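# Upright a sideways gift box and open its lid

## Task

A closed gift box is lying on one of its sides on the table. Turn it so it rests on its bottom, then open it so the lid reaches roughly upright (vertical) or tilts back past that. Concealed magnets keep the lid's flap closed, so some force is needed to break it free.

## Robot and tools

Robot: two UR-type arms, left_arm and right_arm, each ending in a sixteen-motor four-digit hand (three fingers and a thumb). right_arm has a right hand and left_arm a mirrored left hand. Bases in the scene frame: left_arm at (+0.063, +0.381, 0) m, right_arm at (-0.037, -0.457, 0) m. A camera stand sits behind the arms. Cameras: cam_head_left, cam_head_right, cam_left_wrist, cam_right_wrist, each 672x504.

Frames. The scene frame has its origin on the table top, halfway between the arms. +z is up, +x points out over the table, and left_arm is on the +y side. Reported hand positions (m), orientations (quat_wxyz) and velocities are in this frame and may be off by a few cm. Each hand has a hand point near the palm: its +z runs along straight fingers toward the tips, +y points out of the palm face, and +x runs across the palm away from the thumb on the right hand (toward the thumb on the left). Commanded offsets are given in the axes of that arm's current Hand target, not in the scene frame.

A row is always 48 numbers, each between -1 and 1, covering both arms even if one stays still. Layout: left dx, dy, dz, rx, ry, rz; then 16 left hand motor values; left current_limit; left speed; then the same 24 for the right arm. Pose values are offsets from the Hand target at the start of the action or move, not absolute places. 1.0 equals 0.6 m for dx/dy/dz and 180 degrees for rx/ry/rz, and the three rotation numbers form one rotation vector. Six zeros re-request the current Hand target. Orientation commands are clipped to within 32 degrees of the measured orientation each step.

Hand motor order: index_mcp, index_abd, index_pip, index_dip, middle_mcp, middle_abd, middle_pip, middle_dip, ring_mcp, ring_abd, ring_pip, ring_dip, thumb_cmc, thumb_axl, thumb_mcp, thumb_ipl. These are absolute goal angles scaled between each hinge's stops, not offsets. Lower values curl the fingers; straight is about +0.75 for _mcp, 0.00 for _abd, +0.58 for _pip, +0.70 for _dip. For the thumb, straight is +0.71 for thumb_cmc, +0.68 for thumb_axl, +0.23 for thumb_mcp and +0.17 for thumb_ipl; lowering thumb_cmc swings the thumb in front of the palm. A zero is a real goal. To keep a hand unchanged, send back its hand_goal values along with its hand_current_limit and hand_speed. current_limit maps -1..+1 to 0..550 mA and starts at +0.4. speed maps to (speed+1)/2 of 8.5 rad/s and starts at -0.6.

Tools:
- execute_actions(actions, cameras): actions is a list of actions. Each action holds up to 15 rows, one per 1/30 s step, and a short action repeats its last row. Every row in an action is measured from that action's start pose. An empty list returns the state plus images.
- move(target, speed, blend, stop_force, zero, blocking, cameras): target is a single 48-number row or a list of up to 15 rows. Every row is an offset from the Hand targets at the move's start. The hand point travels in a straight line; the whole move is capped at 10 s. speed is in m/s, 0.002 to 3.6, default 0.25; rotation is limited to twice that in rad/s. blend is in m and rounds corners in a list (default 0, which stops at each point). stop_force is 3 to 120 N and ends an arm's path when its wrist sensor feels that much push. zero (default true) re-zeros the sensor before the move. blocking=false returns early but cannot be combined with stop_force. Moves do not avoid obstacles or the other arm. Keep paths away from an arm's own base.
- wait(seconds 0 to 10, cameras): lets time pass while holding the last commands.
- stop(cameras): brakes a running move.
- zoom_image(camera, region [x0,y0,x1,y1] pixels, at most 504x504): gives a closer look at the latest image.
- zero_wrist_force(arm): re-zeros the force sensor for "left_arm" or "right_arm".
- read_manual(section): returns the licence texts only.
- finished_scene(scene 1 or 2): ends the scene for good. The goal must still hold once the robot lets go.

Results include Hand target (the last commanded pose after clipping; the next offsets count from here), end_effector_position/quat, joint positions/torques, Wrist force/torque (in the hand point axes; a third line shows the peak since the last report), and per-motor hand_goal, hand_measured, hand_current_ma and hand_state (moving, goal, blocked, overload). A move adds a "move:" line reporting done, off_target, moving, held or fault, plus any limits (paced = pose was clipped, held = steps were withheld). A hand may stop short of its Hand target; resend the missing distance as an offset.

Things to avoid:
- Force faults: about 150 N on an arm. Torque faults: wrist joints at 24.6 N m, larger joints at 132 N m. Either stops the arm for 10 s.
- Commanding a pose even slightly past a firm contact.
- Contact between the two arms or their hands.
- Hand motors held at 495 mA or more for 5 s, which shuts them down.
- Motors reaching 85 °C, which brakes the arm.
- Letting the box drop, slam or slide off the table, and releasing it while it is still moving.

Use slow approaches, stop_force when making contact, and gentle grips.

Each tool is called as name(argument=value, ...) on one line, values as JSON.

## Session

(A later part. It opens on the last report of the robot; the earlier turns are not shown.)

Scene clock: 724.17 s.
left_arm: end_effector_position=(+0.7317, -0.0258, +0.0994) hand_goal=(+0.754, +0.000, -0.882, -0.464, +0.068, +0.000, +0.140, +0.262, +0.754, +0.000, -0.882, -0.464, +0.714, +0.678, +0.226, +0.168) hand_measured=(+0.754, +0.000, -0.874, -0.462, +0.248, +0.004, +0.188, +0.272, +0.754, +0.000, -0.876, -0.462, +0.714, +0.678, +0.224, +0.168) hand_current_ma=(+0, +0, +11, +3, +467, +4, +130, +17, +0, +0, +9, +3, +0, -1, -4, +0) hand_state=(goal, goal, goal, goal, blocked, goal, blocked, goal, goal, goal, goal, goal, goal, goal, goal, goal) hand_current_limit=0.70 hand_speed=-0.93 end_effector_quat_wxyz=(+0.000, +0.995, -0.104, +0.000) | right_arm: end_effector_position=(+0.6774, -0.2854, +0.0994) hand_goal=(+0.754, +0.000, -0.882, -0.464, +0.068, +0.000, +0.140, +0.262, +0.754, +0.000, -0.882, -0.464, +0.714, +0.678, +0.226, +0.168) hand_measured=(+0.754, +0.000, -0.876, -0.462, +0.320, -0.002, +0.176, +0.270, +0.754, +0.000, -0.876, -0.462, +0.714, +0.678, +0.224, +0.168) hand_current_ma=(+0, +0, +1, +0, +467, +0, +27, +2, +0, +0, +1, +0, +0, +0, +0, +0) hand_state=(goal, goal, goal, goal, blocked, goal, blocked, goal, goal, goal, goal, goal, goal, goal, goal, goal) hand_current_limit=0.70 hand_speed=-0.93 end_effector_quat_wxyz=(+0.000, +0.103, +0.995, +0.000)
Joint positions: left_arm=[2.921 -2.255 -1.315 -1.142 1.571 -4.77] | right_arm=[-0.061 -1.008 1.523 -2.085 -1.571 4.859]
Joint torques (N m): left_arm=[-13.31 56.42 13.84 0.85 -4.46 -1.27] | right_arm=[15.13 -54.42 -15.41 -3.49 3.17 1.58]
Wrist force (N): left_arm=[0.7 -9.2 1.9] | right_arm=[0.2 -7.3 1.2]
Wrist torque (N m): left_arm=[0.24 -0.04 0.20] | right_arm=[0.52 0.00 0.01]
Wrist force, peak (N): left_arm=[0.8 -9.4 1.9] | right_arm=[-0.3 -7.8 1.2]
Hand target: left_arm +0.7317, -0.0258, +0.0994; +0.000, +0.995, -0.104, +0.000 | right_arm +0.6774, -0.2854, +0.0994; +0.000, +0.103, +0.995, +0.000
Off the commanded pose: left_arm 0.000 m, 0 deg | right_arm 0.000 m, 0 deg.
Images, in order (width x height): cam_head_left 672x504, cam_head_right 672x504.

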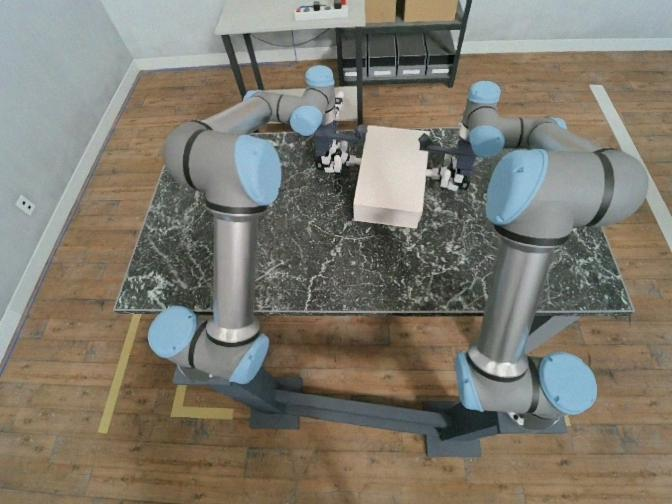

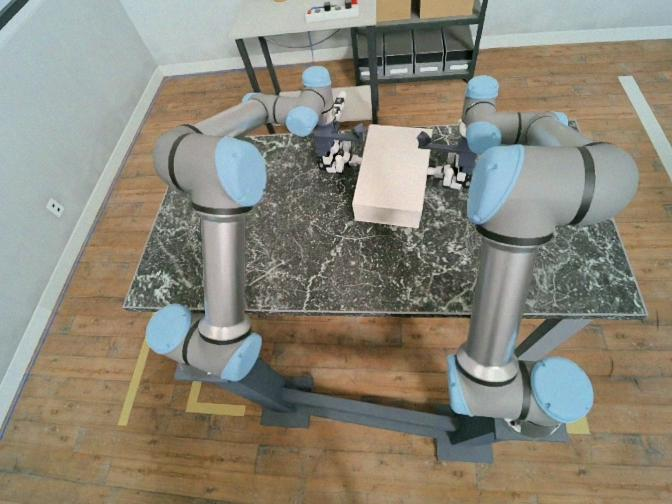

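move(target=[0.008,0,0.061,0,0,0,-0.068,0,-0.883,-0.029,0.068,0,0.139,0.261,-0.068,0,-0.883,-0.029,0.714,0.678,0.226,0.168,0.7,-0.85,-0.008,0,0.061,0,0,0,-0.068,0,-0.883,-0.029,0.068,0,0.139,0.261,-0.068,0,-0.883,-0.029,0.714,0.678,0.226,0.168,0.7,-0.85], speed=0.06, cameras=["cam_head_left","cam_head_right"])

zoom_image(camera="cam_head_right", region=[340, 110, 450, 240])

Scene clock: 752.63 s.
left_arm: end_effector_position=(+0.7365, -0.0266, +0.0627) hand_goal=(-0.068, +0.000, -0.882, -0.028, +0.068, +0.000, +0.140, +0.262, -0.068, +0.000, -0.882, -0.028, +0.714, +0.678, +0.226, +0.168) hand_measured=(-0.052, +0.000, -0.876, -0.032, +0.262, -0.018, +0.028, +0.182, -0.052, +0.000, -0.878, -0.030, +0.714, +0.678, +0.224, +0.168) hand_current_ma=(+35, +0, +7, -3, +468, -28, -392, -255, +34, +0, +5, -3, +0, -1, -4, +0) hand_state=(goal, goal, goal, goal, blocked, goal, blocked, blocked, goal, goal, goal, goal, goal, goal, goal, goal) hand_current_limit=0.70 hand_speed=-0.85 end_effector_quat_wxyz=(-0.001, +0.995, -0.104, +0.000) | right_arm: end_effector_position=(+0.6821, -0.2867, +0.0627) hand_goal=(-0.068, +0.000, -0.882, -0.028, +0.068, +0.000, +0.140, +0.262, -0.068, +0.000, -0.882, -0.028, +0.714, +0.678, +0.226, +0.168) hand_measured=(-0.052, +0.000, -0.878, -0.030, +0.252, -0.020, +0.028, +0.174, -0.050, +0.000, -0.878, -0.030, +0.714, +0.678, +0.224, +0.168) hand_current_ma=(+7, +0, +1, +0, +467, -7, -213, -134, +8, +0, +0, +0, +0, +0, +0, +0) hand_state=(goal, goal, goal, goal, blocked, goal, blocked, blocked, goal, goal, goal, goal, goal, goal, goal, goal) hand_current_limit=0.70 hand_speed=-0.85 end_effector_quat_wxyz=(+0.000, +0.103, +0.995, -0.001)
Joint positions: left_arm=[2.921 -2.305 -1.33 -1.077 1.572 -4.769] | right_arm=[-0.062 -0.954 1.539 -2.156 -1.572 4.858]
Joint torques (N m): left_arm=[-40.58 42.22 17.96 0.67 -13.02 0.52] | right_arm=[37.9 -41.51 -22.21 -2.77 12.37 -0.88]
Wrist force (N): left_arm=[-0.6 -49.2 -19.5] | right_arm=[0.7 -47.1 -20.9]
Wrist torque (N m): left_arm=[1.23 -0.51 1.12] | right_arm=[1.63 0.47 -0.96]
Wrist force, peak (N): left_arm=[-0.9 -66.3 -49.3] | right_arm=[1.1 -66.4 -51.0]
Hand target: left_arm +0.7364, -0.0268, +0.0628; +0.000, +0.995, -0.104, +0.000 | right_arm +0.6821, -0.2864, +0.0628; +0.000, +0.103, +0.995, +0.000
Off the commanded pose: left_arm 0.000 m, 0 deg | right_arm 0.000 m, 0 deg.
move: done
Images, in order (width x height): cam_head_left 672x504, cam_head_right 672x504.

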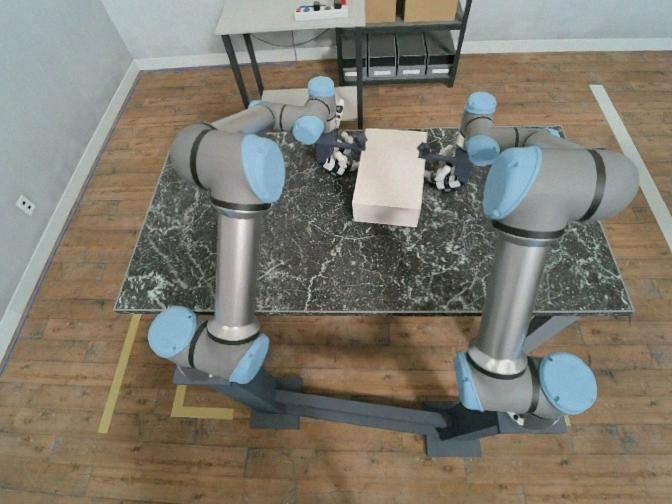

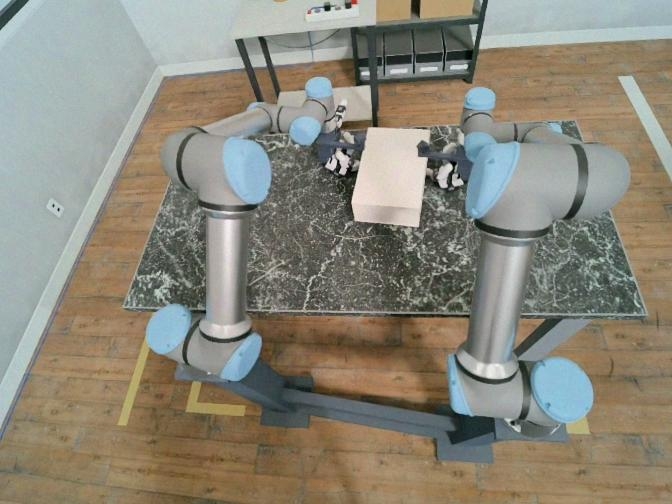

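Scaled by 3.877.

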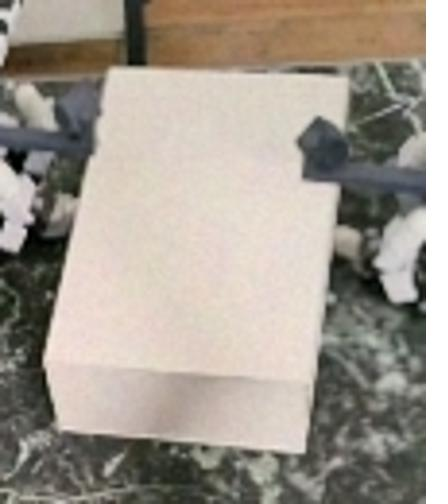

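move(target=[[0,-0.008,-0.01,0,0,0,-0.068,0,-0.883,-0.029,0.068,0,0.139,0.261,-0.068,0,-0.883,-0.029,0.714,0.678,0.226,0.168,0.7,-0.85,0,-0.008,-0.01,0,0,0,-0.068,0,-0.883,-0.029,0.068,0,0.139,0.261,-0.068,0,-0.883,-0.029,0.714,0.678,0.226,0.168,0.7,-0.85],[0,-0.012,-0.02,0,0,0,-0.068,0,-0.883,-0.029,0.068,0,0.139,0.261,-0.068,0,-0.883,-0.029,0.714,0.678,0.226,0.168,0.7,-0.85,0,-0.012,-0.02,0,0,0,-0.068,0,-0.883,-0.029,0.068,0,0.139,0.261,-0.068,0,-0.883,-0.029,0.714,0.678,0.226,0.168,0.7,-0.85]], speed=0.03, cameras=["cam_head_left","cam_head_right"])

zoom_image(camera="cam_head_right", region=[340, 110, 450, 240])

Scene clock: 765.87 s.
left_arm: end_effector_position=(+0.7380, -0.0197, +0.0749) hand_goal=(-0.068, +0.000, -0.882, -0.028, +0.068, +0.000, +0.140, +0.262, -0.068, +0.000, -0.882, -0.028, +0.714, +0.678, +0.226, +0.168) hand_measured=(-0.052, +0.000, -0.876, -0.032, +0.188, +0.000, +0.166, +0.268, -0.052, +0.000, -0.878, -0.030, +0.714, +0.678, +0.224, +0.168) hand_current_ma=(+35, +0, +7, -3, +462, +0, +60, +8, +33, +0, +5, -3, +0, -1, -4, +0) hand_state=(goal, goal, goal, goal, blocked, goal, blocked, goal, goal, goal, goal, goal, goal, goal, goal, goal) hand_current_limit=0.70 hand_speed=-0.85 end_effector_quat_wxyz=(+0.000, +0.995, -0.104, +0.000) | right_arm: end_effector_position=(+0.6806, -0.2936, +0.0749) hand_goal=(-0.068, +0.000, -0.882, -0.028, +0.068, +0.000, +0.140, +0.262, -0.068, +0.000, -0.882, -0.028, +0.714, +0.678, +0.226, +0.168) hand_measured=(-0.052, +0.000, -0.878, -0.030, +0.196, -0.006, +0.174, +0.278, -0.050, +0.000, -0.878, -0.030, +0.714, +0.678, +0.224, +0.168) hand_current_ma=(+7, +0, +1, +0, +302, -1, +23, +5, +8, +0, +0, +0, +0, +0, +0, +0) hand_state=(goal, goal, goal, goal, blocked, goal, blocked, goal, goal, goal, goal, goal, goal, goal, goal, goal) hand_current_limit=0.70 hand_speed=-0.85 end_effector_quat_wxyz=(+0.000, +0.103, +0.995, +0.000)
Joint positions: left_arm=[2.931 -2.287 -1.327 -1.098 1.571 -4.759] | right_arm=[-0.073 -0.974 1.538 -2.135 -1.571 4.847]
Joint torques (N m): left_arm=[-6.11 41.6 17.17 4.79 0.3 -0.25] | right_arm=[7.11 -37.45 -24.7 -4.27 -0.23 0.1]
Wrist force (N): left_arm=[0.6 -3.8 0.9] | right_arm=[2.8 -4.4 0.3]
Wrist torque (N m): left_arm=[0.36 -0.11 0.14] | right_arm=[0.40 -0.30 0.28]
Wrist force, peak (N): left_arm=[-0.4 -49.8 -19.5] | right_arm=[0.5 -47.6 -20.5]
Hand target: left_arm +0.7379, -0.0198, +0.0748; +0.000, +0.995, -0.104, +0.000 | right_arm +0.6806, -0.2935, +0.0748; +0.000, +0.103, +0.995, +0.000
Off the commanded pose: left_arm 0.000 m, 0 deg | right_arm 0.000 m, 0 deg.
move: done
Images, in order (width x height): cam_head_left 672x504, cam_head_right 672x504.

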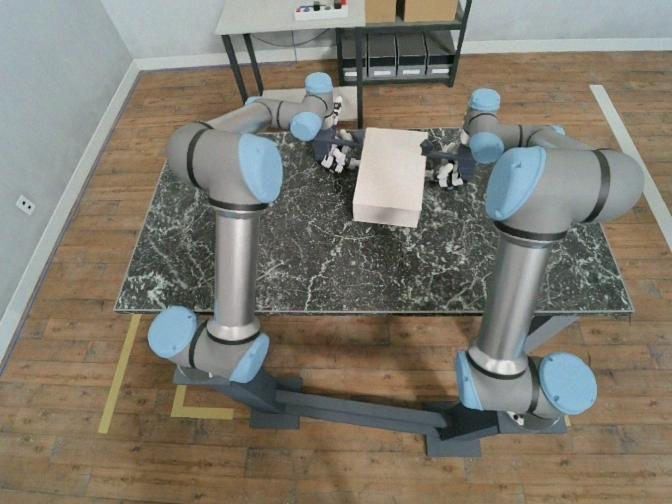

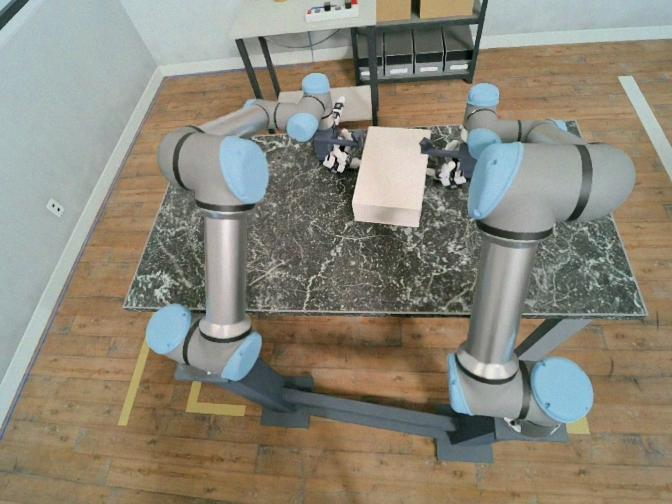

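Scaled by 3.877.

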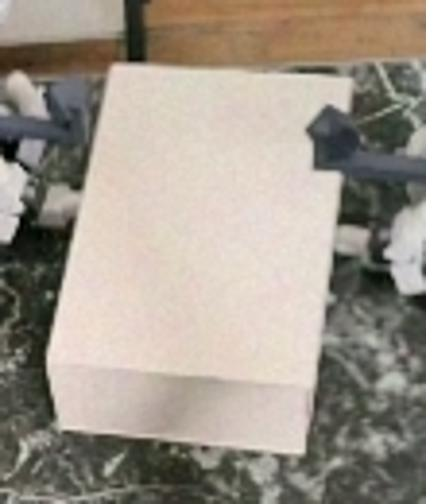

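move(target=[[0,0,0.0125,0,0,0,-0.068,0,-0.883,-0.029,0.068,0,0.139,0.261,-0.068,0,-0.883,-0.029,0.714,0.678,0.226,0.168,0.7,-0.85,0,0,0.0125,0,0,0,-0.068,0,-0.883,-0.029,0.068,0,0.139,0.261,-0.068,0,-0.883,-0.029,0.714,0.678,0.226,0.168,0.7,-0.85],[0,-0.02,0.0125,0,0,0,-0.068,0,-0.883,-0.029,0.068,0,0.139,0.261,-0.068,0,-0.883,-0.029,0.714,0.678,0.226,0.168,0.7,-0.85,0,-0.02,0.0125,0,0,0,-0.068,0,-0.883,-0.029,0.068,0,0.139,0.261,-0.068,0,-0.883,-0.029,0.714,0.678,0.226,0.168,0.7,-0.85]], speed=0.03, cameras=["cam_head_left","cam_head_right"])

zoom_image(camera="cam_head_right", region=[340, 110, 450, 240])

Scene clock: 779.90 s.
left_arm: end_effector_position=(+0.7404, -0.0079, +0.0673) hand_goal=(-0.068, +0.000, -0.882, -0.028, +0.068, +0.000, +0.140, +0.262, -0.068, +0.000, -0.882, -0.028, +0.714, +0.678, +0.226, +0.168) hand_measured=(-0.052, +0.000, -0.876, -0.032, +0.084, +0.000, +0.148, +0.266, -0.052, +0.000, -0.878, -0.030, +0.714, +0.678, +0.224, +0.168) hand_current_ma=(+35, +0, +7, -3, +31, +0, +12, +4, +33, +0, +5, -3, +0, -1, -4, +0) hand_state=(goal, goal, goal, goal, goal, goal, goal, goal, goal, goal, goal, goal, goal, goal, goal, goal) hand_current_limit=0.70 hand_speed=-0.85 end_effector_quat_wxyz=(+0.000, +0.995, -0.104, +0.000) | right_arm: end_effector_position=(+0.6781, -0.3054, +0.0673) hand_goal=(-0.068, +0.000, -0.882, -0.028, +0.068, +0.000, +0.140, +0.262, -0.068, +0.000, -0.882, -0.028, +0.714, +0.678, +0.226, +0.168) hand_measured=(-0.052, +0.000, -0.878, -0.030, +0.084, +0.000, +0.146, +0.266, -0.050, +0.000, -0.878, -0.030, +0.714, +0.678, +0.224, +0.168) hand_current_ma=(+7, +0, +1, +0, +6, +0, +1, +0, +8, +0, +0, +0, +0, +0, +0, +0) hand_state=(goal, goal, goal, goal, goal, goal, goal, goal, goal, goal, goal, goal, goal, goal, goal, goal) hand_current_limit=0.70 hand_speed=-0.85 end_effector_quat_wxyz=(+0.000, +0.103, +0.995, +0.000)
Joint positions: left_arm=[2.948 -2.29 -1.344 -1.079 1.571 -4.743] | right_arm=[-0.091 -0.972 1.558 -2.156 -1.571 4.829]
Joint torques (N m): left_arm=[-10.44 48.19 22.02 3.56 -1.67 -1.28] | right_arm=[11.2 -42.99 -25.59 -2.44 0.07 1.61]
Wrist force (N): left_arm=[0.7 0.4 -0.1] | right_arm=[2.1 -1.0 -1.2]
Wrist torque (N m): left_arm=[0.23 -0.14 0.05] | right_arm=[0.20 -0.22 0.36]
Wrist force, peak (N): left_arm=[0.9 -4.6 1.5] | right_arm=[2.2 -5.5 -0.2]
Hand target: left_arm +0.7404, -0.0080, +0.0673; +0.000, +0.995, -0.104, +0.000 | right_arm +0.6781, -0.3052, +0.0673; +0.000, +0.103, +0.995, +0.000
Off the commanded pose: left_arm 0.000 m, 0 deg | right_arm 0.000 m, 0 deg.
move: done
Images, in order (width x height): cam_head_left 672x504, cam_head_right 672x504.

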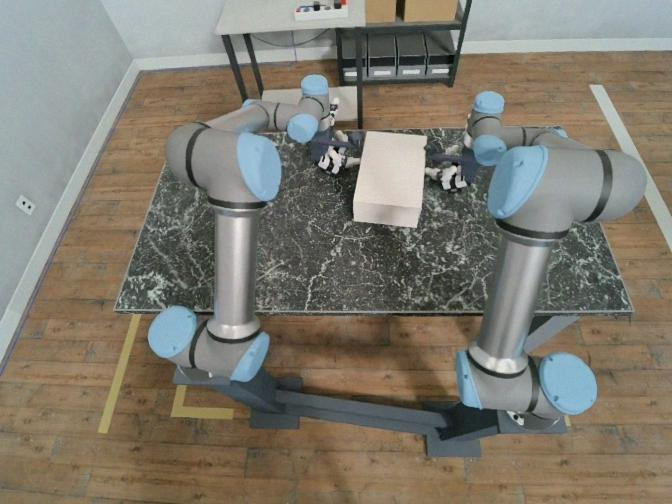

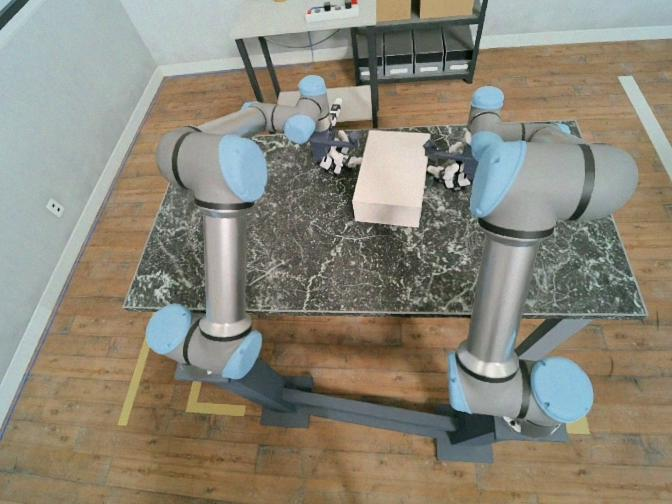

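Scaled by 3.877.

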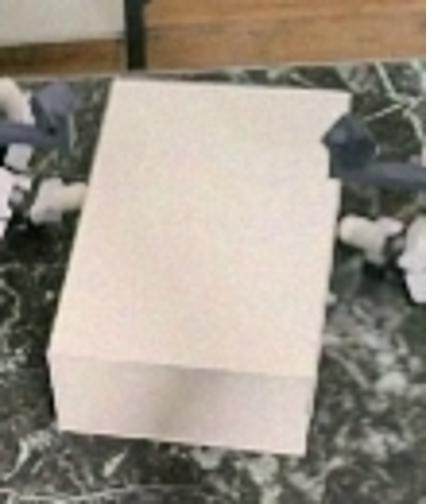

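move(target=[[0,-0.1,0,0,0,0,-0.068,0,-0.883,-0.029,0.137,0,0.139,0.261,-0.068,0,-0.883,-0.029,0.714,0.678,0.226,0.168,0.5,-0.7,0,-0.05,0,0,0,0,0.342,0,0.139,0.261,0.342,0,0.139,0.261,0.342,0,0.139,0.261,0.714,0.678,0.226,0.168,0.5,-0.7],[-0.183,-0.05,-0.388,0,0,0,-0.068,0,-0.883,-0.029,0.137,0,0.139,0.261,-0.068,0,-0.883,-0.029,0.714,0.678,0.226,0.168,0.5,-0.7,0.033,-0.031,-0.04,0,0,0,0.342,0,0.139,0.261,0.342,0,0.139,0.261,0.342,0,0.139,0.261,0.714,0.678,0.226,0.168,0.5,-0.7]], speed=0.25, blend=[0.01,0], cameras=["all"])

zoom_image(camera="cam_head_left", region=[320, 100, 500, 240])

zoom_image(camera="cam_head_right", region=[320, 100, 500, 240])

Scene clock: 900.63 s.
left_arm: end_effector_position=(+0.6392, +0.0440, +0.3000) hand_goal=(-0.068, +0.000, -0.882, -0.028, +0.138, +0.000, +0.140, +0.262, -0.068, +0.000, -0.882, -0.028, +0.714, +0.678, +0.226, +0.168) hand_measured=(-0.054, +0.000, -0.878, -0.032, +0.144, +0.000, +0.146, +0.266, -0.054, +0.000, -0.878, -0.030, +0.714, +0.678, +0.224, +0.168) hand_current_ma=(+29, +0, +6, -3, +8, +0, +10, +3, +27, +0, +4, -3, +0, -1, -4, +0) hand_state=(goal, goal, goal, goal, goal, goal, goal, goal, goal, goal, goal, goal, goal, goal, goal, goal) hand_current_limit=0.50 hand_speed=-0.70 end_effector_quat_wxyz=(+0.000, +0.995, -0.104, +0.000) | right_arm: end_effector_position=(+0.6549, -0.3193, +0.0913) hand_goal=(+0.342, +0.000, +0.140, +0.262, +0.342, +0.000, +0.140, +0.262, +0.342, +0.000, +0.140, +0.262, +0.714, +0.678, +0.226, +0.168) hand_measured=(+0.344, +0.000, +0.140, +0.260, +0.344, +0.002, +0.140, +0.266, +0.346, +0.000, +0.140, +0.260, +0.714, +0.678, +0.224, +0.168) hand_current_ma=(+0, +0, +0, +0, +0, +0, +0, +0, +0, +0, +0, +0, +0, +0, +0, +0) hand_state=(goal, goal, goal, goal, goal, goal, goal, goal, goal, goal, goal, goal, goal, goal, goal, goal) hand_current_limit=0.50 hand_speed=-0.70 end_effector_quat_wxyz=(+0.000, +0.103, +0.995, +0.000)
Joint positions: left_arm=[2.991 -1.856 -1.389 -1.467 1.571 -4.7] | right_arm=[-0.115 -1.052 1.619 -2.138 -1.571 4.805]
Joint torques (N m): left_arm=[9.12 40.9 17.39 1.16 1.49 2.06] | right_arm=[-7.81 -32.59 -28.93 -3.68 -0.55 -1.7]
Wrist force (N): left_arm=[0.7 0.8 -0.4] | right_arm=[2.2 -0.7 -1.7]
Wrist torque (N m): left_arm=[0.31 -0.13 0.12] | right_arm=[0.23 -0.20 0.20]
Wrist force, peak (N): left_arm=[0.7 3.5 -0.1] | right_arm=[1.7 -0.3 -4.9]
Hand target: left_arm +0.6392, +0.0440, +0.3001; +0.000, +0.995, -0.104, +0.000 | right_arm +0.6550, -0.3194, +0.0913; +0.000, +0.103, +0.995, +0.000
Off the commanded pose: left_arm 0.000 m, 0 deg | right_arm 0.000 m, 0 deg.
move: done

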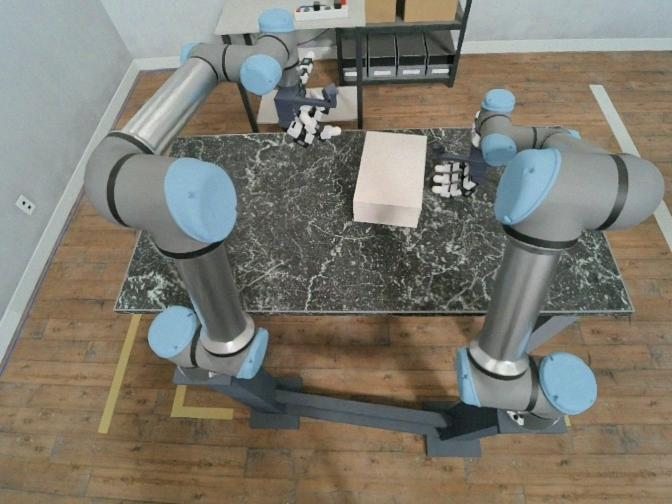

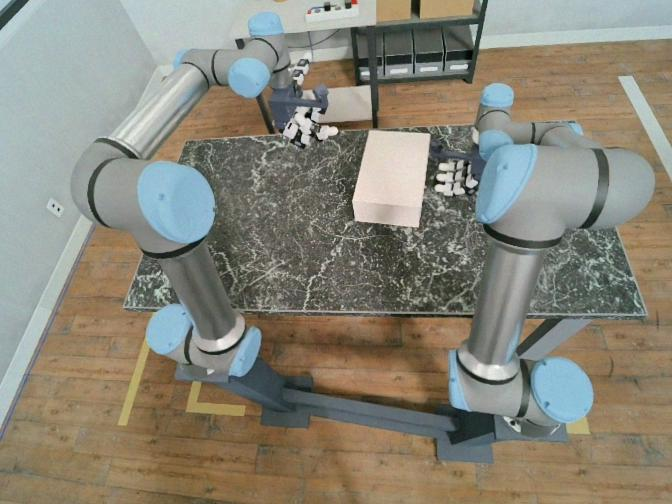

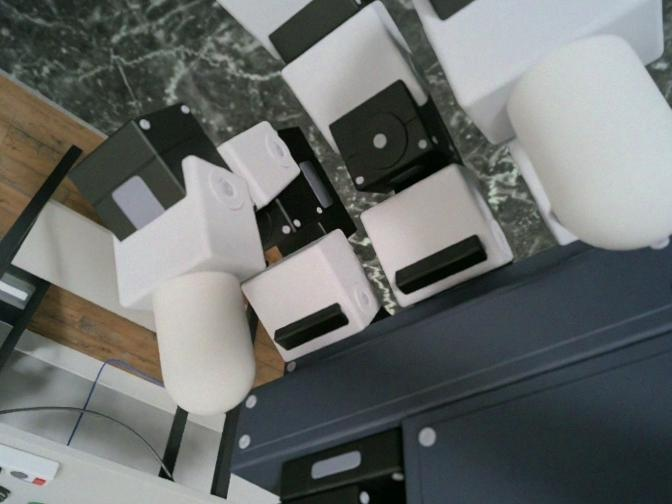

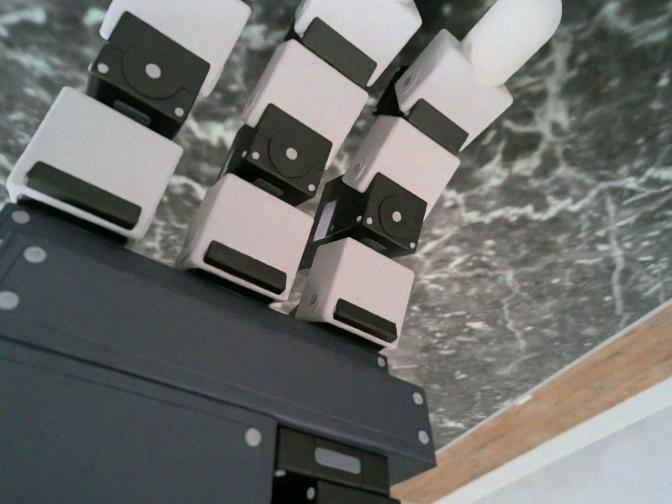

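Scaled by 2.800.

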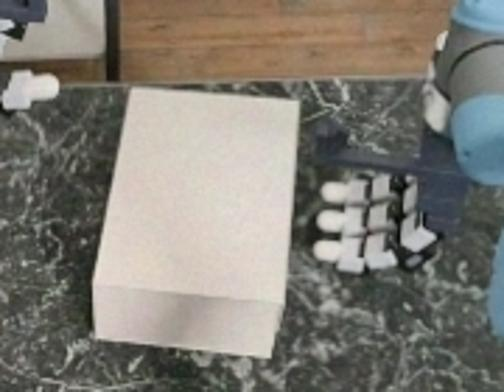

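Scaled by 2.800.

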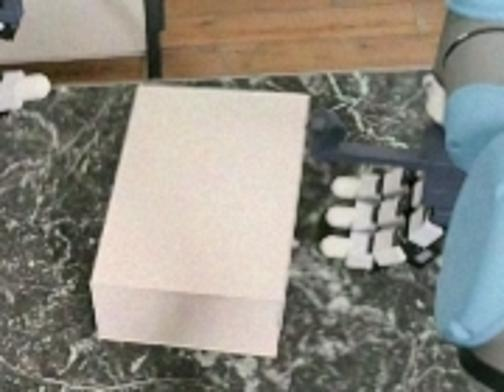

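move(target=[0,0,0,0,0,0,0.754,0,0.576,0.696,0.754,0,0.576,0.696,0.754,0,0.576,0.696,0.714,0.678,0.226,0.168,0.5,-0.7,0,0,0.018,0,0,0,0.342,0,0.139,0.261,0.342,0,0.139,0.261,0.342,0,0.139,0.261,0.714,0.678,0.226,0.168,0.75,-0.7], speed=0.1)

move(target=[0,0,0,0,0,0,0.754,0,0.576,0.696,0.754,0,0.576,0.696,0.754,0,0.576,0.696,0.714,0.678,0.226,0.168,0.5,-0.7,0,0.12,0,0,0,0,0.342,0,0.139,0.261,0.342,0,0.139,0.261,0.342,0,0.139,0.261,0.714,0.678,0.226,0.168,0.75,-0.7], speed=0.03, stop_force=3, cameras=["cam_head_left","cam_head_right"])

zoom_image(camera="cam_head_right", region=[320, 100, 500, 240])

Scene clock: 959.57 s.
left_arm: end_effector_position=(+0.6392, +0.0440, +0.3001) hand_goal=(+0.754, +0.000, +0.576, +0.696, +0.754, +0.000, +0.576, +0.696, +0.754, +0.000, +0.576, +0.696, +0.714, +0.678, +0.226, +0.168) hand_measured=(+0.752, +0.000, +0.572, +0.694, +0.750, +0.000, +0.574, +0.694, +0.752, +0.000, +0.572, +0.694, +0.714, +0.678, +0.224, +0.168) hand_current_ma=(-2, +0, -4, -3, -5, +0, -3, -3, -2, +0, -4, -3, +0, -1, -4, +0) hand_state=(goal, goal, goal, goal, goal, goal, goal, goal, goal, goal, goal, goal, goal, goal, goal, goal) hand_current_limit=0.50 hand_speed=-0.70 end_effector_quat_wxyz=(+0.000, +0.995, -0.104, +0.000) | right_arm: end_effector_position=(+0.6550, -0.3194, +0.0805) hand_goal=(+0.342, +0.000, +0.140, +0.262, +0.342, +0.000, +0.140, +0.262, +0.342, +0.000, +0.140, +0.262, +0.714, +0.678, +0.226, +0.168) hand_measured=(+0.344, +0.000, +0.140, +0.260, +0.344, +0.002, +0.140, +0.266, +0.346, +0.000, +0.140, +0.260, +0.714, +0.678, +0.224, +0.168) hand_current_ma=(+0, +0, +0, +0, +0, +0, +0, +0, +0, +0, +0, +0, +0, +0, +0, +0) hand_state=(goal, goal, goal, goal, goal, goal, goal, goal, goal, goal, goal, goal, goal, goal, goal, goal) hand_current_limit=0.75 hand_speed=-0.70 end_effector_quat_wxyz=(+0.000, +0.103, +0.995, +0.000)
Joint positions: left_arm=[2.991 -1.856 -1.389 -1.467 1.571 -4.7] | right_arm=[-0.115 -1.038 1.629 -2.162 -1.571 4.804]
Joint torques (N m): left_arm=[7.83 39.23 22.96 0.58 1.49 2.08] | right_arm=[-9.03 -51.89 -28.62 -1.16 0.42 -2.03]
Wrist force (N): left_arm=[0.5 1.0 -0.3] | right_arm=[2.2 -0.8 -1.5]
Wrist torque (N m): left_arm=[0.19 -0.11 0.10] | right_arm=[0.19 -0.21 0.20]
Wrist force, peak (N): left_arm=[0.8 1.0 -0.4] | right_arm=[2.5 -1.1 -1.6]
Hand target: left_arm +0.6392, +0.0440, +0.3001; +0.000, +0.995, -0.104, +0.000 | right_arm +0.6550, -0.3194, +0.0805; +0.000, +0.103, +0.995, +0.000
Off the commanded pose: left_arm 0.000 m, 0 deg | right_arm 0.000 m, 0 deg.
move: done

Scene clock: 963.07 s.
left_arm: end_effector_position=(+0.6392, +0.0440, +0.3001) hand_goal=(+0.754, +0.000, +0.576, +0.696, +0.754, +0.000, +0.576, +0.696, +0.754, +0.000, +0.576, +0.696, +0.714, +0.678, +0.226, +0.168) hand_measured=(+0.752, +0.000, +0.572, +0.694, +0.750, +0.000, +0.574, +0.694, +0.752, +0.000, +0.572, +0.694, +0.714, +0.678, +0.224, +0.168) hand_current_ma=(-2, +0, -4, -3, -5, +0, -3, -3, -2, +0, -4, -3, +0, -1, -4, +0) hand_state=(goal, goal, goal, goal, goal, goal, goal, goal, goal, goal, goal, goal, goal, goal, goal, goal) hand_current_limit=0.50 hand_speed=-0.70 end_effector_quat_wxyz=(+0.000, +0.995, -0.104, +0.000) | right_arm: end_effector_position=(+0.6697, -0.2489, +0.0805) hand_goal=(+0.342, +0.000, +0.140, +0.262, +0.342, +0.000, +0.140, +0.262, +0.342, +0.000, +0.140, +0.262, +0.714, +0.678, +0.226, +0.168) hand_measured=(+0.344, +0.000, +0.140, +0.260, +0.344, +0.002, +0.140, +0.266, +0.350, +0.000, +0.136, +0.254, +0.714, +0.678, +0.224, +0.168) hand_current_ma=(+0, +0, +0, +0, +0, +0, +0, +0, +2, +0, +0, -1, +0, +0, +0, +0) hand_state=(goal, goal, goal, goal, goal, goal, goal, goal, goal, goal, goal, goal, goal, goal, goal, goal) hand_current_limit=0.75 hand_speed=-0.70 end_effector_quat_wxyz=(+0.000, +0.103, +0.995, +0.000)
Joint positions: left_arm=[2.991 -1.856 -1.389 -1.467 1.571 -4.699] | right_arm=[-0.006 -0.989 1.546 -2.128 -1.571 4.913]
Joint torques (N m): left_arm=[5.37 35.11 22.1 0.53 0.97 2.28] | right_arm=[-9.31 -54.06 -11.79 -3.75 0.91 -2.32]
Wrist force (N): left_arm=[0.5 0.6 0.2] | right_arm=[2.1 -1.1 -2.0]
Wrist torque (N m): left_arm=[0.08 -0.08 0.10] | right_arm=[0.27 -0.23 0.21]
Wrist force, peak (N): left_arm=[1.2 0.8 0.0] | right_arm=[1.8 -3.4 -3.0]
Hand target: left_arm +0.6392, +0.0440, +0.3001; +0.000, +0.995, -0.104, +0.000 | right_arm +0.6697, -0.2489, +0.0805; +0.000, +0.103, +0.995, +0.000
Off the commanded pose: left_arm 0.000 m, 0 deg | right_arm 0.000 m, 0 deg.
move: done
Images, in order (width x height): cam_head_left 672x504, cam_head_right 672x504.

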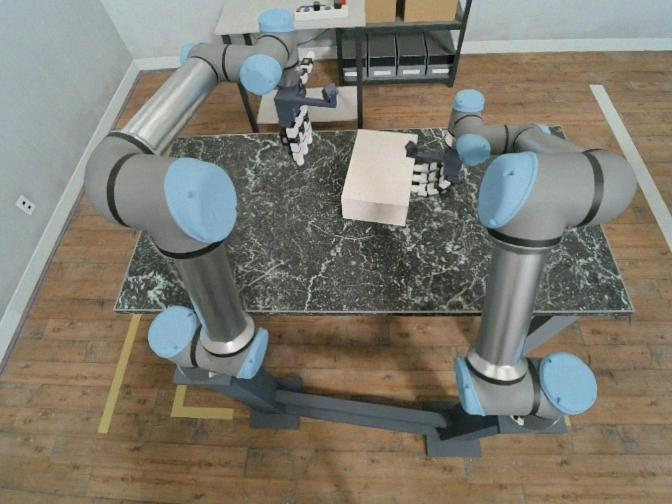

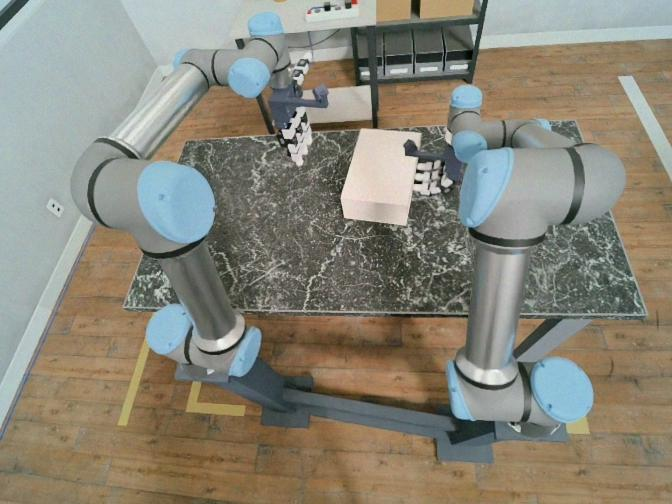

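Scaled by 2.800.

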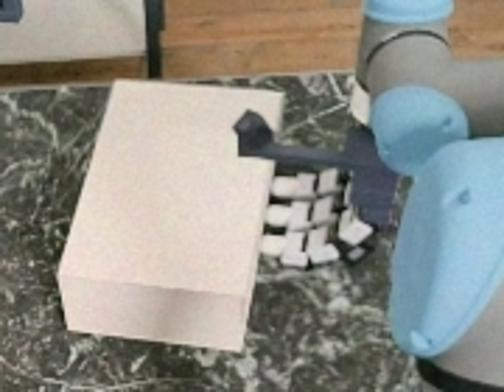

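move(target=[0,0,0,0,0,0,0.754,0,0.576,0.696,0.754,0,0.576,0.696,0.754,0,0.576,0.696,0.714,0.678,0.226,0.168,0.5,-0.7,0,0,-0.065,0,0,0,0.342,0,0.139,0.261,0.342,0,0.139,0.261,0.342,0,0.139,0.261,0.714,0.678,0.226,0.168,0.75,-0.7], speed=0.03, cameras=["cam_head_left","cam_head_right"])

zoom_image(camera="cam_head_right", region=[320, 100, 500, 240])

zoom_image(camera="cam_head_left", region=[320, 100, 500, 240])

Scene clock: 1010.90 s.
left_arm: end_effector_position=(+0.6392, +0.0440, +0.3001) hand_goal=(+0.754, +0.000, +0.576, +0.696, +0.754, +0.000, +0.576, +0.696, +0.754, +0.000, +0.576, +0.696, +0.714, +0.678, +0.226, +0.168) hand_measured=(+0.752, +0.000, +0.572, +0.694, +0.750, +0.000, +0.574, +0.694, +0.752, +0.000, +0.572, +0.694, +0.714, +0.678, +0.224, +0.168) hand_current_ma=(-2, +0, -4, -3, -5, +0, -3, -3, -2, +0, -4, -3, +0, -1, -4, +0) hand_state=(goal, goal, goal, goal, goal, goal, goal, goal, goal, goal, goal, goal, goal, goal, goal, goal) hand_current_limit=0.50 hand_speed=-0.70 end_effector_quat_wxyz=(+0.000, +0.995, -0.104, +0.000) | right_arm: end_effector_position=(+0.6698, -0.2489, +0.1198) hand_goal=(+0.342, +0.000, +0.140, +0.262, +0.342, +0.000, +0.140, +0.262, +0.342, +0.000, +0.140, +0.262, +0.714, +0.678, +0.226, +0.168) hand_measured=(+0.344, +0.000, +0.140, +0.260, +0.356, +0.002, +0.148, +0.266, +0.370, +0.000, +0.154, +0.268, +0.714, +0.678, +0.224, +0.168) hand_current_ma=(+0, +0, +0, +0, +5, +0, +1, +0, +19, +0, +4, +1, +0, +0, +0, +0) hand_state=(goal, goal, goal, goal, goal, goal, goal, goal, blocked, goal, goal, goal, goal, goal, goal, goal) hand_current_limit=0.75 hand_speed=-0.70 end_effector_quat_wxyz=(+0.000, +0.103, +0.995, +0.000) end_effector_velocity=(+0.001, +0.001, -0.001) end_effector_angular_velocity=(-0.001, -0.003, +0.002)
Joint positions: left_arm=[2.991 -1.856 -1.389 -1.467 1.571 -4.699] | right_arm=[-0.006 -1.034 1.507 -2.043 -1.571 4.913]
Joint velocities: left_arm=[within noise] | right_arm=[0.001 0.002 0.001 -0.006 -0.001 -0.001]
Joint torques (N m): left_arm=[2.39 29.64 22.79 0.58 0.09 2.02] | right_arm=[-8.14 -35.42 -14.19 -4.03 -0.19 -2.05]
Wrist force (N): left_arm=[0.6 0.8 -0.3] | right_arm=[2.1 -1.4 -0.5]
Wrist torque (N m): left_arm=[0.16 -0.12 0.11] | right_arm=[0.37 -0.26 0.15]
Wrist force, peak (N): left_arm=[0.7 1.3 -0.1] | right_arm=[2.4 -1.3 -2.3]
Hand target: left_arm +0.6392, +0.0440, +0.3001; +0.000, +0.995, -0.104, +0.000 | right_arm +0.6697, -0.2489, +0.1195; +0.000, +0.103, +0.995, +0.000
Off the commanded pose: left_arm 0.000 m, 0 deg | right_arm 0.000 m, 0 deg.
move: done
Images, in order (width x height): cam_head_left 672x504, cam_head_right 672x504.

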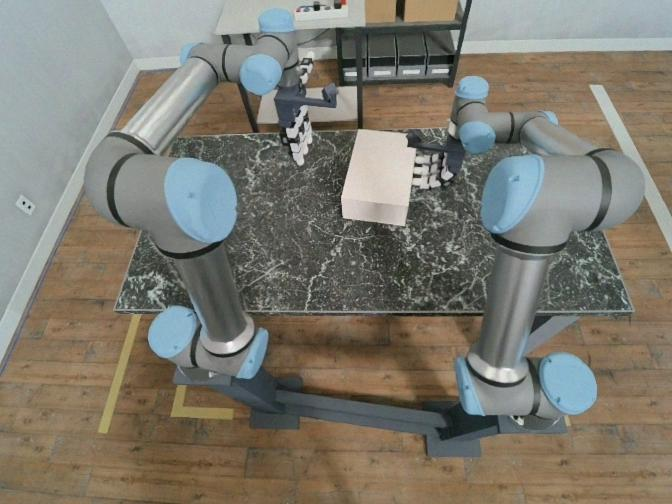

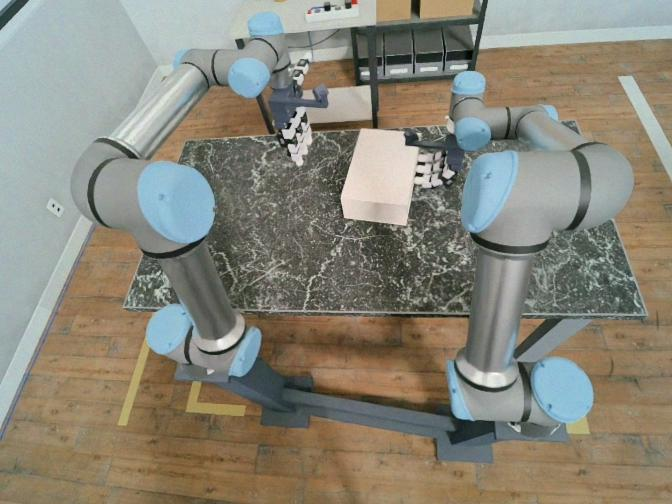

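Scaled by 2.800.

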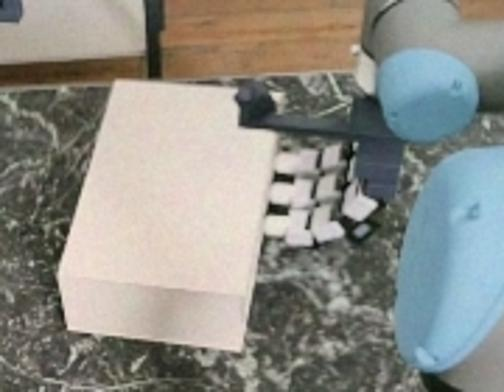

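Scaled by 2.800.

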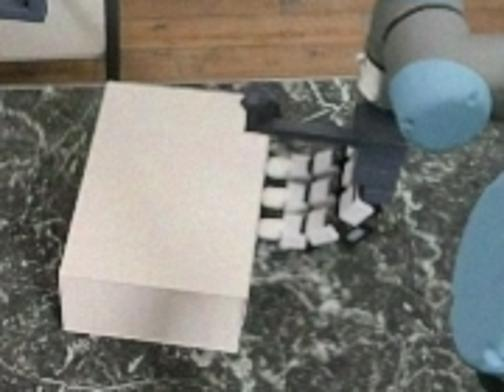

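move(target=[[0.034,-0.012,0.17,0,0,0,0.342,0,0.139,0.261,0.342,0,0.139,0.261,0.342,0,0.139,0.261,0.714,0.678,0.226,0.168,0.75,-0.7,0,-0.033,0,0,0,0,0.342,0,0.139,0.261,0.342,0,0.139,0.261,0.342,0,0.139,0.261,0.714,0.678,0.226,0.168,0.75,-0.7],[0.067,-0.012,0.34,0,0,0,0.342,0,0.139,0.261,0.342,0,0.139,0.261,0.342,0,0.139,0.261,0.714,0.678,0.226,0.168,0.75,-0.7,0.083,-0.033,0.067,0,0,0,0.342,0,0.139,0.261,0.342,0,0.139,0.261,0.342,0,0.139,0.261,0.714,0.678,0.226,0.168,0.75,-0.7]], speed=0.2, blend=[0.01,0])

move(target=[0,0.08,0,0,0,0,0.342,0,0.139,0.261,0.342,0,0.139,0.261,0.342,0,0.139,0.261,0.714,0.678,0.226,0.168,0.75,-0.7,0,0.035,0,0,0,0,0.342,0,0.139,0.261,0.342,0,0.139,0.261,0.342,0,0.139,0.261,0.714,0.678,0.226,0.168,0.75,-0.7], speed=0.02, stop_force=3, cameras=["all"])

zoom_image(camera="cam_head_right", region=[320, 100, 500, 240])

Scene clock: 1079.30 s.
left_arm: end_effector_position=(+0.6800, +0.0428, +0.0961) hand_goal=(+0.342, +0.000, +0.140, +0.262, +0.342, +0.000, +0.140, +0.262, +0.342, +0.000, +0.140, +0.262, +0.714, +0.678, +0.226, +0.168) hand_measured=(+0.354, +0.000, +0.148, +0.266, +0.352, +0.000, +0.148, +0.266, +0.354, +0.000, +0.146, +0.266, +0.714, +0.678, +0.224, +0.168) hand_current_ma=(+21, +0, +11, +5, +17, +0, +10, +4, +20, +0, +9, +4, +0, -1, -4, +0) hand_state=(goal, goal, goal, goal, goal, goal, goal, goal, goal, goal, goal, goal, goal, goal, goal, goal) hand_current_limit=0.75 hand_speed=-0.70 end_effector_quat_wxyz=(+0.000, +0.995, -0.104, +0.000) | right_arm: end_effector_position=(+0.6169, -0.2580, +0.0794) hand_goal=(+0.342, +0.000, +0.140, +0.262, +0.342, +0.000, +0.140, +0.262, +0.342, +0.000, +0.140, +0.262, +0.714, +0.678, +0.226, +0.168) hand_measured=(+0.344, +0.000, +0.140, +0.260, +0.354, +0.002, +0.146, +0.266, +0.356, +0.000, +0.146, +0.266, +0.714, +0.678, +0.224, +0.168) hand_current_ma=(+0, +0, +0, +0, +3, +0, +1, +0, +5, +0, +1, +0, +0, +0, +0, +0) hand_state=(goal, goal, goal, goal, goal, goal, goal, goal, goal, goal, goal, goal, goal, goal, goal, goal) hand_current_limit=0.75 hand_speed=-0.70 end_effector_quat_wxyz=(+0.000, +0.103, +0.995, +0.000)
Joint positions: left_arm=[3.001 -2.098 -1.591 -1.024 1.571 -4.689] | right_arm=[-0.022 -1.094 1.724 -2.201 -1.571 4.898]
Joint torques (N m): left_arm=[-9.17 36.64 20.43 3.44 -1.88 -1.49] | right_arm=[-8.93 -30.76 -15.19 -2.9 1.7 -2.17]
Wrist force (N): left_arm=[0.5 0.8 0.0] | right_arm=[1.9 -0.4 -1.9]
Wrist torque (N m): left_arm=[0.24 -0.09 0.14] | right_arm=[0.29 -0.22 0.18]
Wrist force, peak (N): left_arm=[0.2 1.0 -2.2] | right_arm=[1.8 -2.4 -1.9]
Hand target: left_arm +0.6800, +0.0428, +0.0961; +0.000, +0.995, -0.104, +0.000 | right_arm +0.6169, -0.2581, +0.0793; +0.000, +0.103, +0.995, +0.000
Off the commanded pose: left_arm 0.000 m, 0 deg | right_arm 0.000 m, 0 deg.
move: done

Scene clock: 1082.03 s.
left_arm: end_effector_position=(+0.6732, +0.0107, +0.0961) hand_goal=(+0.342, +0.000, +0.140, +0.262, +0.342, +0.000, +0.140, +0.262, +0.342, +0.000, +0.140, +0.262, +0.714, +0.678, +0.226, +0.168) hand_measured=(+0.360, +0.002, +0.140, +0.260, +0.352, +0.000, +0.148, +0.264, +0.352, +0.000, +0.146, +0.266, +0.714, +0.678, +0.224, +0.168) hand_current_ma=(+38, +2, +1, -2, +17, +1, +10, +3, +20, +0, +9, +4, +0, -1, -4, +0) hand_state=(goal, goal, goal, goal, goal, goal, goal, goal, goal, goal, goal, goal, goal, goal, goal, goal) hand_current_limit=0.75 hand_speed=-0.70 end_effector_quat_wxyz=(+0.000, +0.995, -0.104, +0.000) | right_arm: end_effector_position=(+0.6199, -0.2438, +0.0793) hand_goal=(+0.342, +0.000, +0.140, +0.262, +0.342, +0.000, +0.140, +0.262, +0.342, +0.000, +0.140, +0.262, +0.714, +0.678, +0.226, +0.168) hand_measured=(+0.344, +0.000, +0.140, +0.260, +0.352, +0.002, +0.146, +0.266, +0.362, -0.002, +0.142, +0.258, +0.714, +0.678, +0.224, +0.168) hand_current_ma=(+0, +0, +0, +0, +3, +0, +1, +0, +9, +0, +0, +0, +0, +0, +0, +0) hand_state=(goal, goal, goal, goal, goal, goal, goal, goal, goal, goal, goal, goal, goal, goal, goal, goal) hand_current_limit=0.75 hand_speed=-0.70 end_effector_quat_wxyz=(+0.000, +0.103, +0.995, +0.000)
Joint positions: left_arm=[2.951 -2.112 -1.569 -1.032 1.571 -4.739] | right_arm=[0.001 -1.083 1.706 -2.194 -1.571 4.921]
Joint torques (N m): left_arm=[8.55 48.86 12.34 4.4 -2 0.36] | right_arm=[-8.8 -50.16 -10.73 -3.85 1.89 -2.2]
Wrist force (N): left_arm=[0.6 0.5 0.1] | right_arm=[2.1 -0.9 -1.9]
Wrist torque (N m): left_arm=[0.21 -0.10 0.03] | right_arm=[0.31 -0.19 0.19]
Wrist force, peak (N): left_arm=[1.3 -4.4 -1.9] | right_arm=[2.4 -3.3 -3.2]
Hand target: left_arm +0.6732, +0.0107, +0.0961; +0.000, +0.995, -0.104, +0.000 (not the last commanded pose) | right_arm +0.6199, -0.2438, +0.0793; +0.000, +0.103, +0.995, +0.000 (not the last commanded pose)
Off the commanded pose: left_arm 0.015 m, 0 deg | right_arm 0.006 m, 0 deg.
move: contact (left_arm, right_arm)

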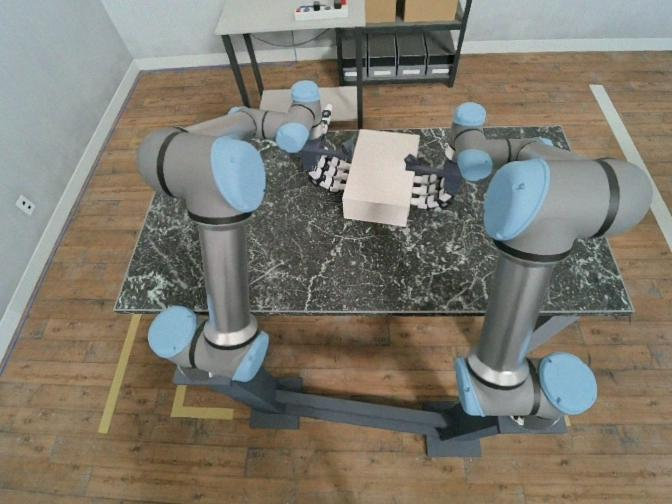

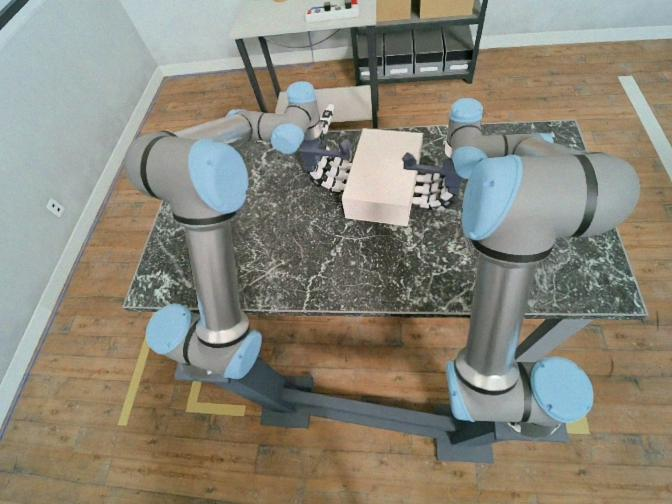

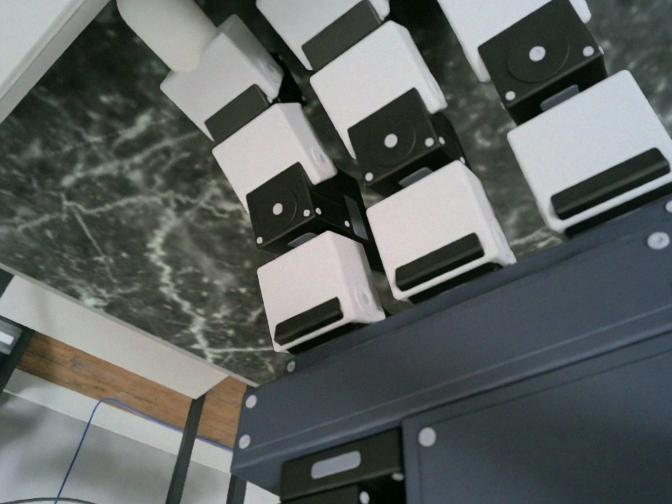

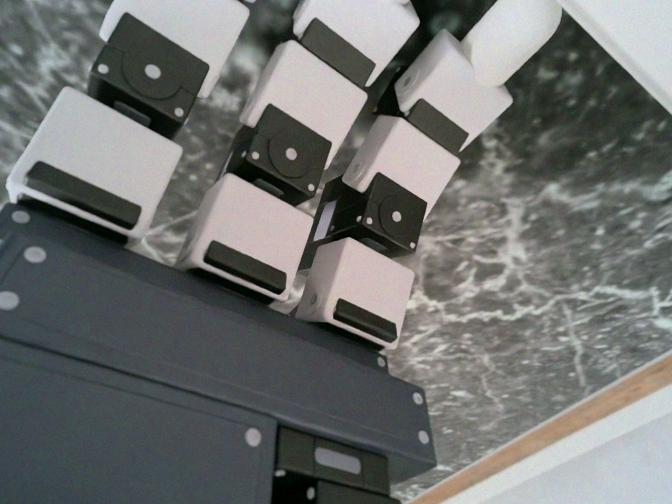

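Scaled by 2.800.

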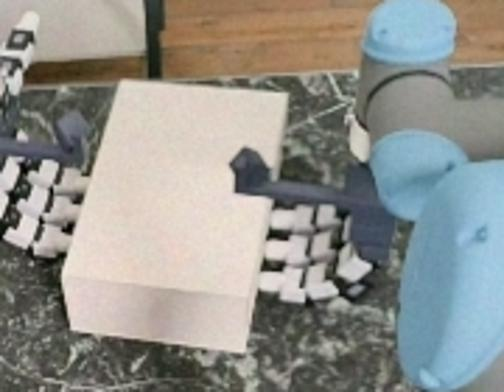

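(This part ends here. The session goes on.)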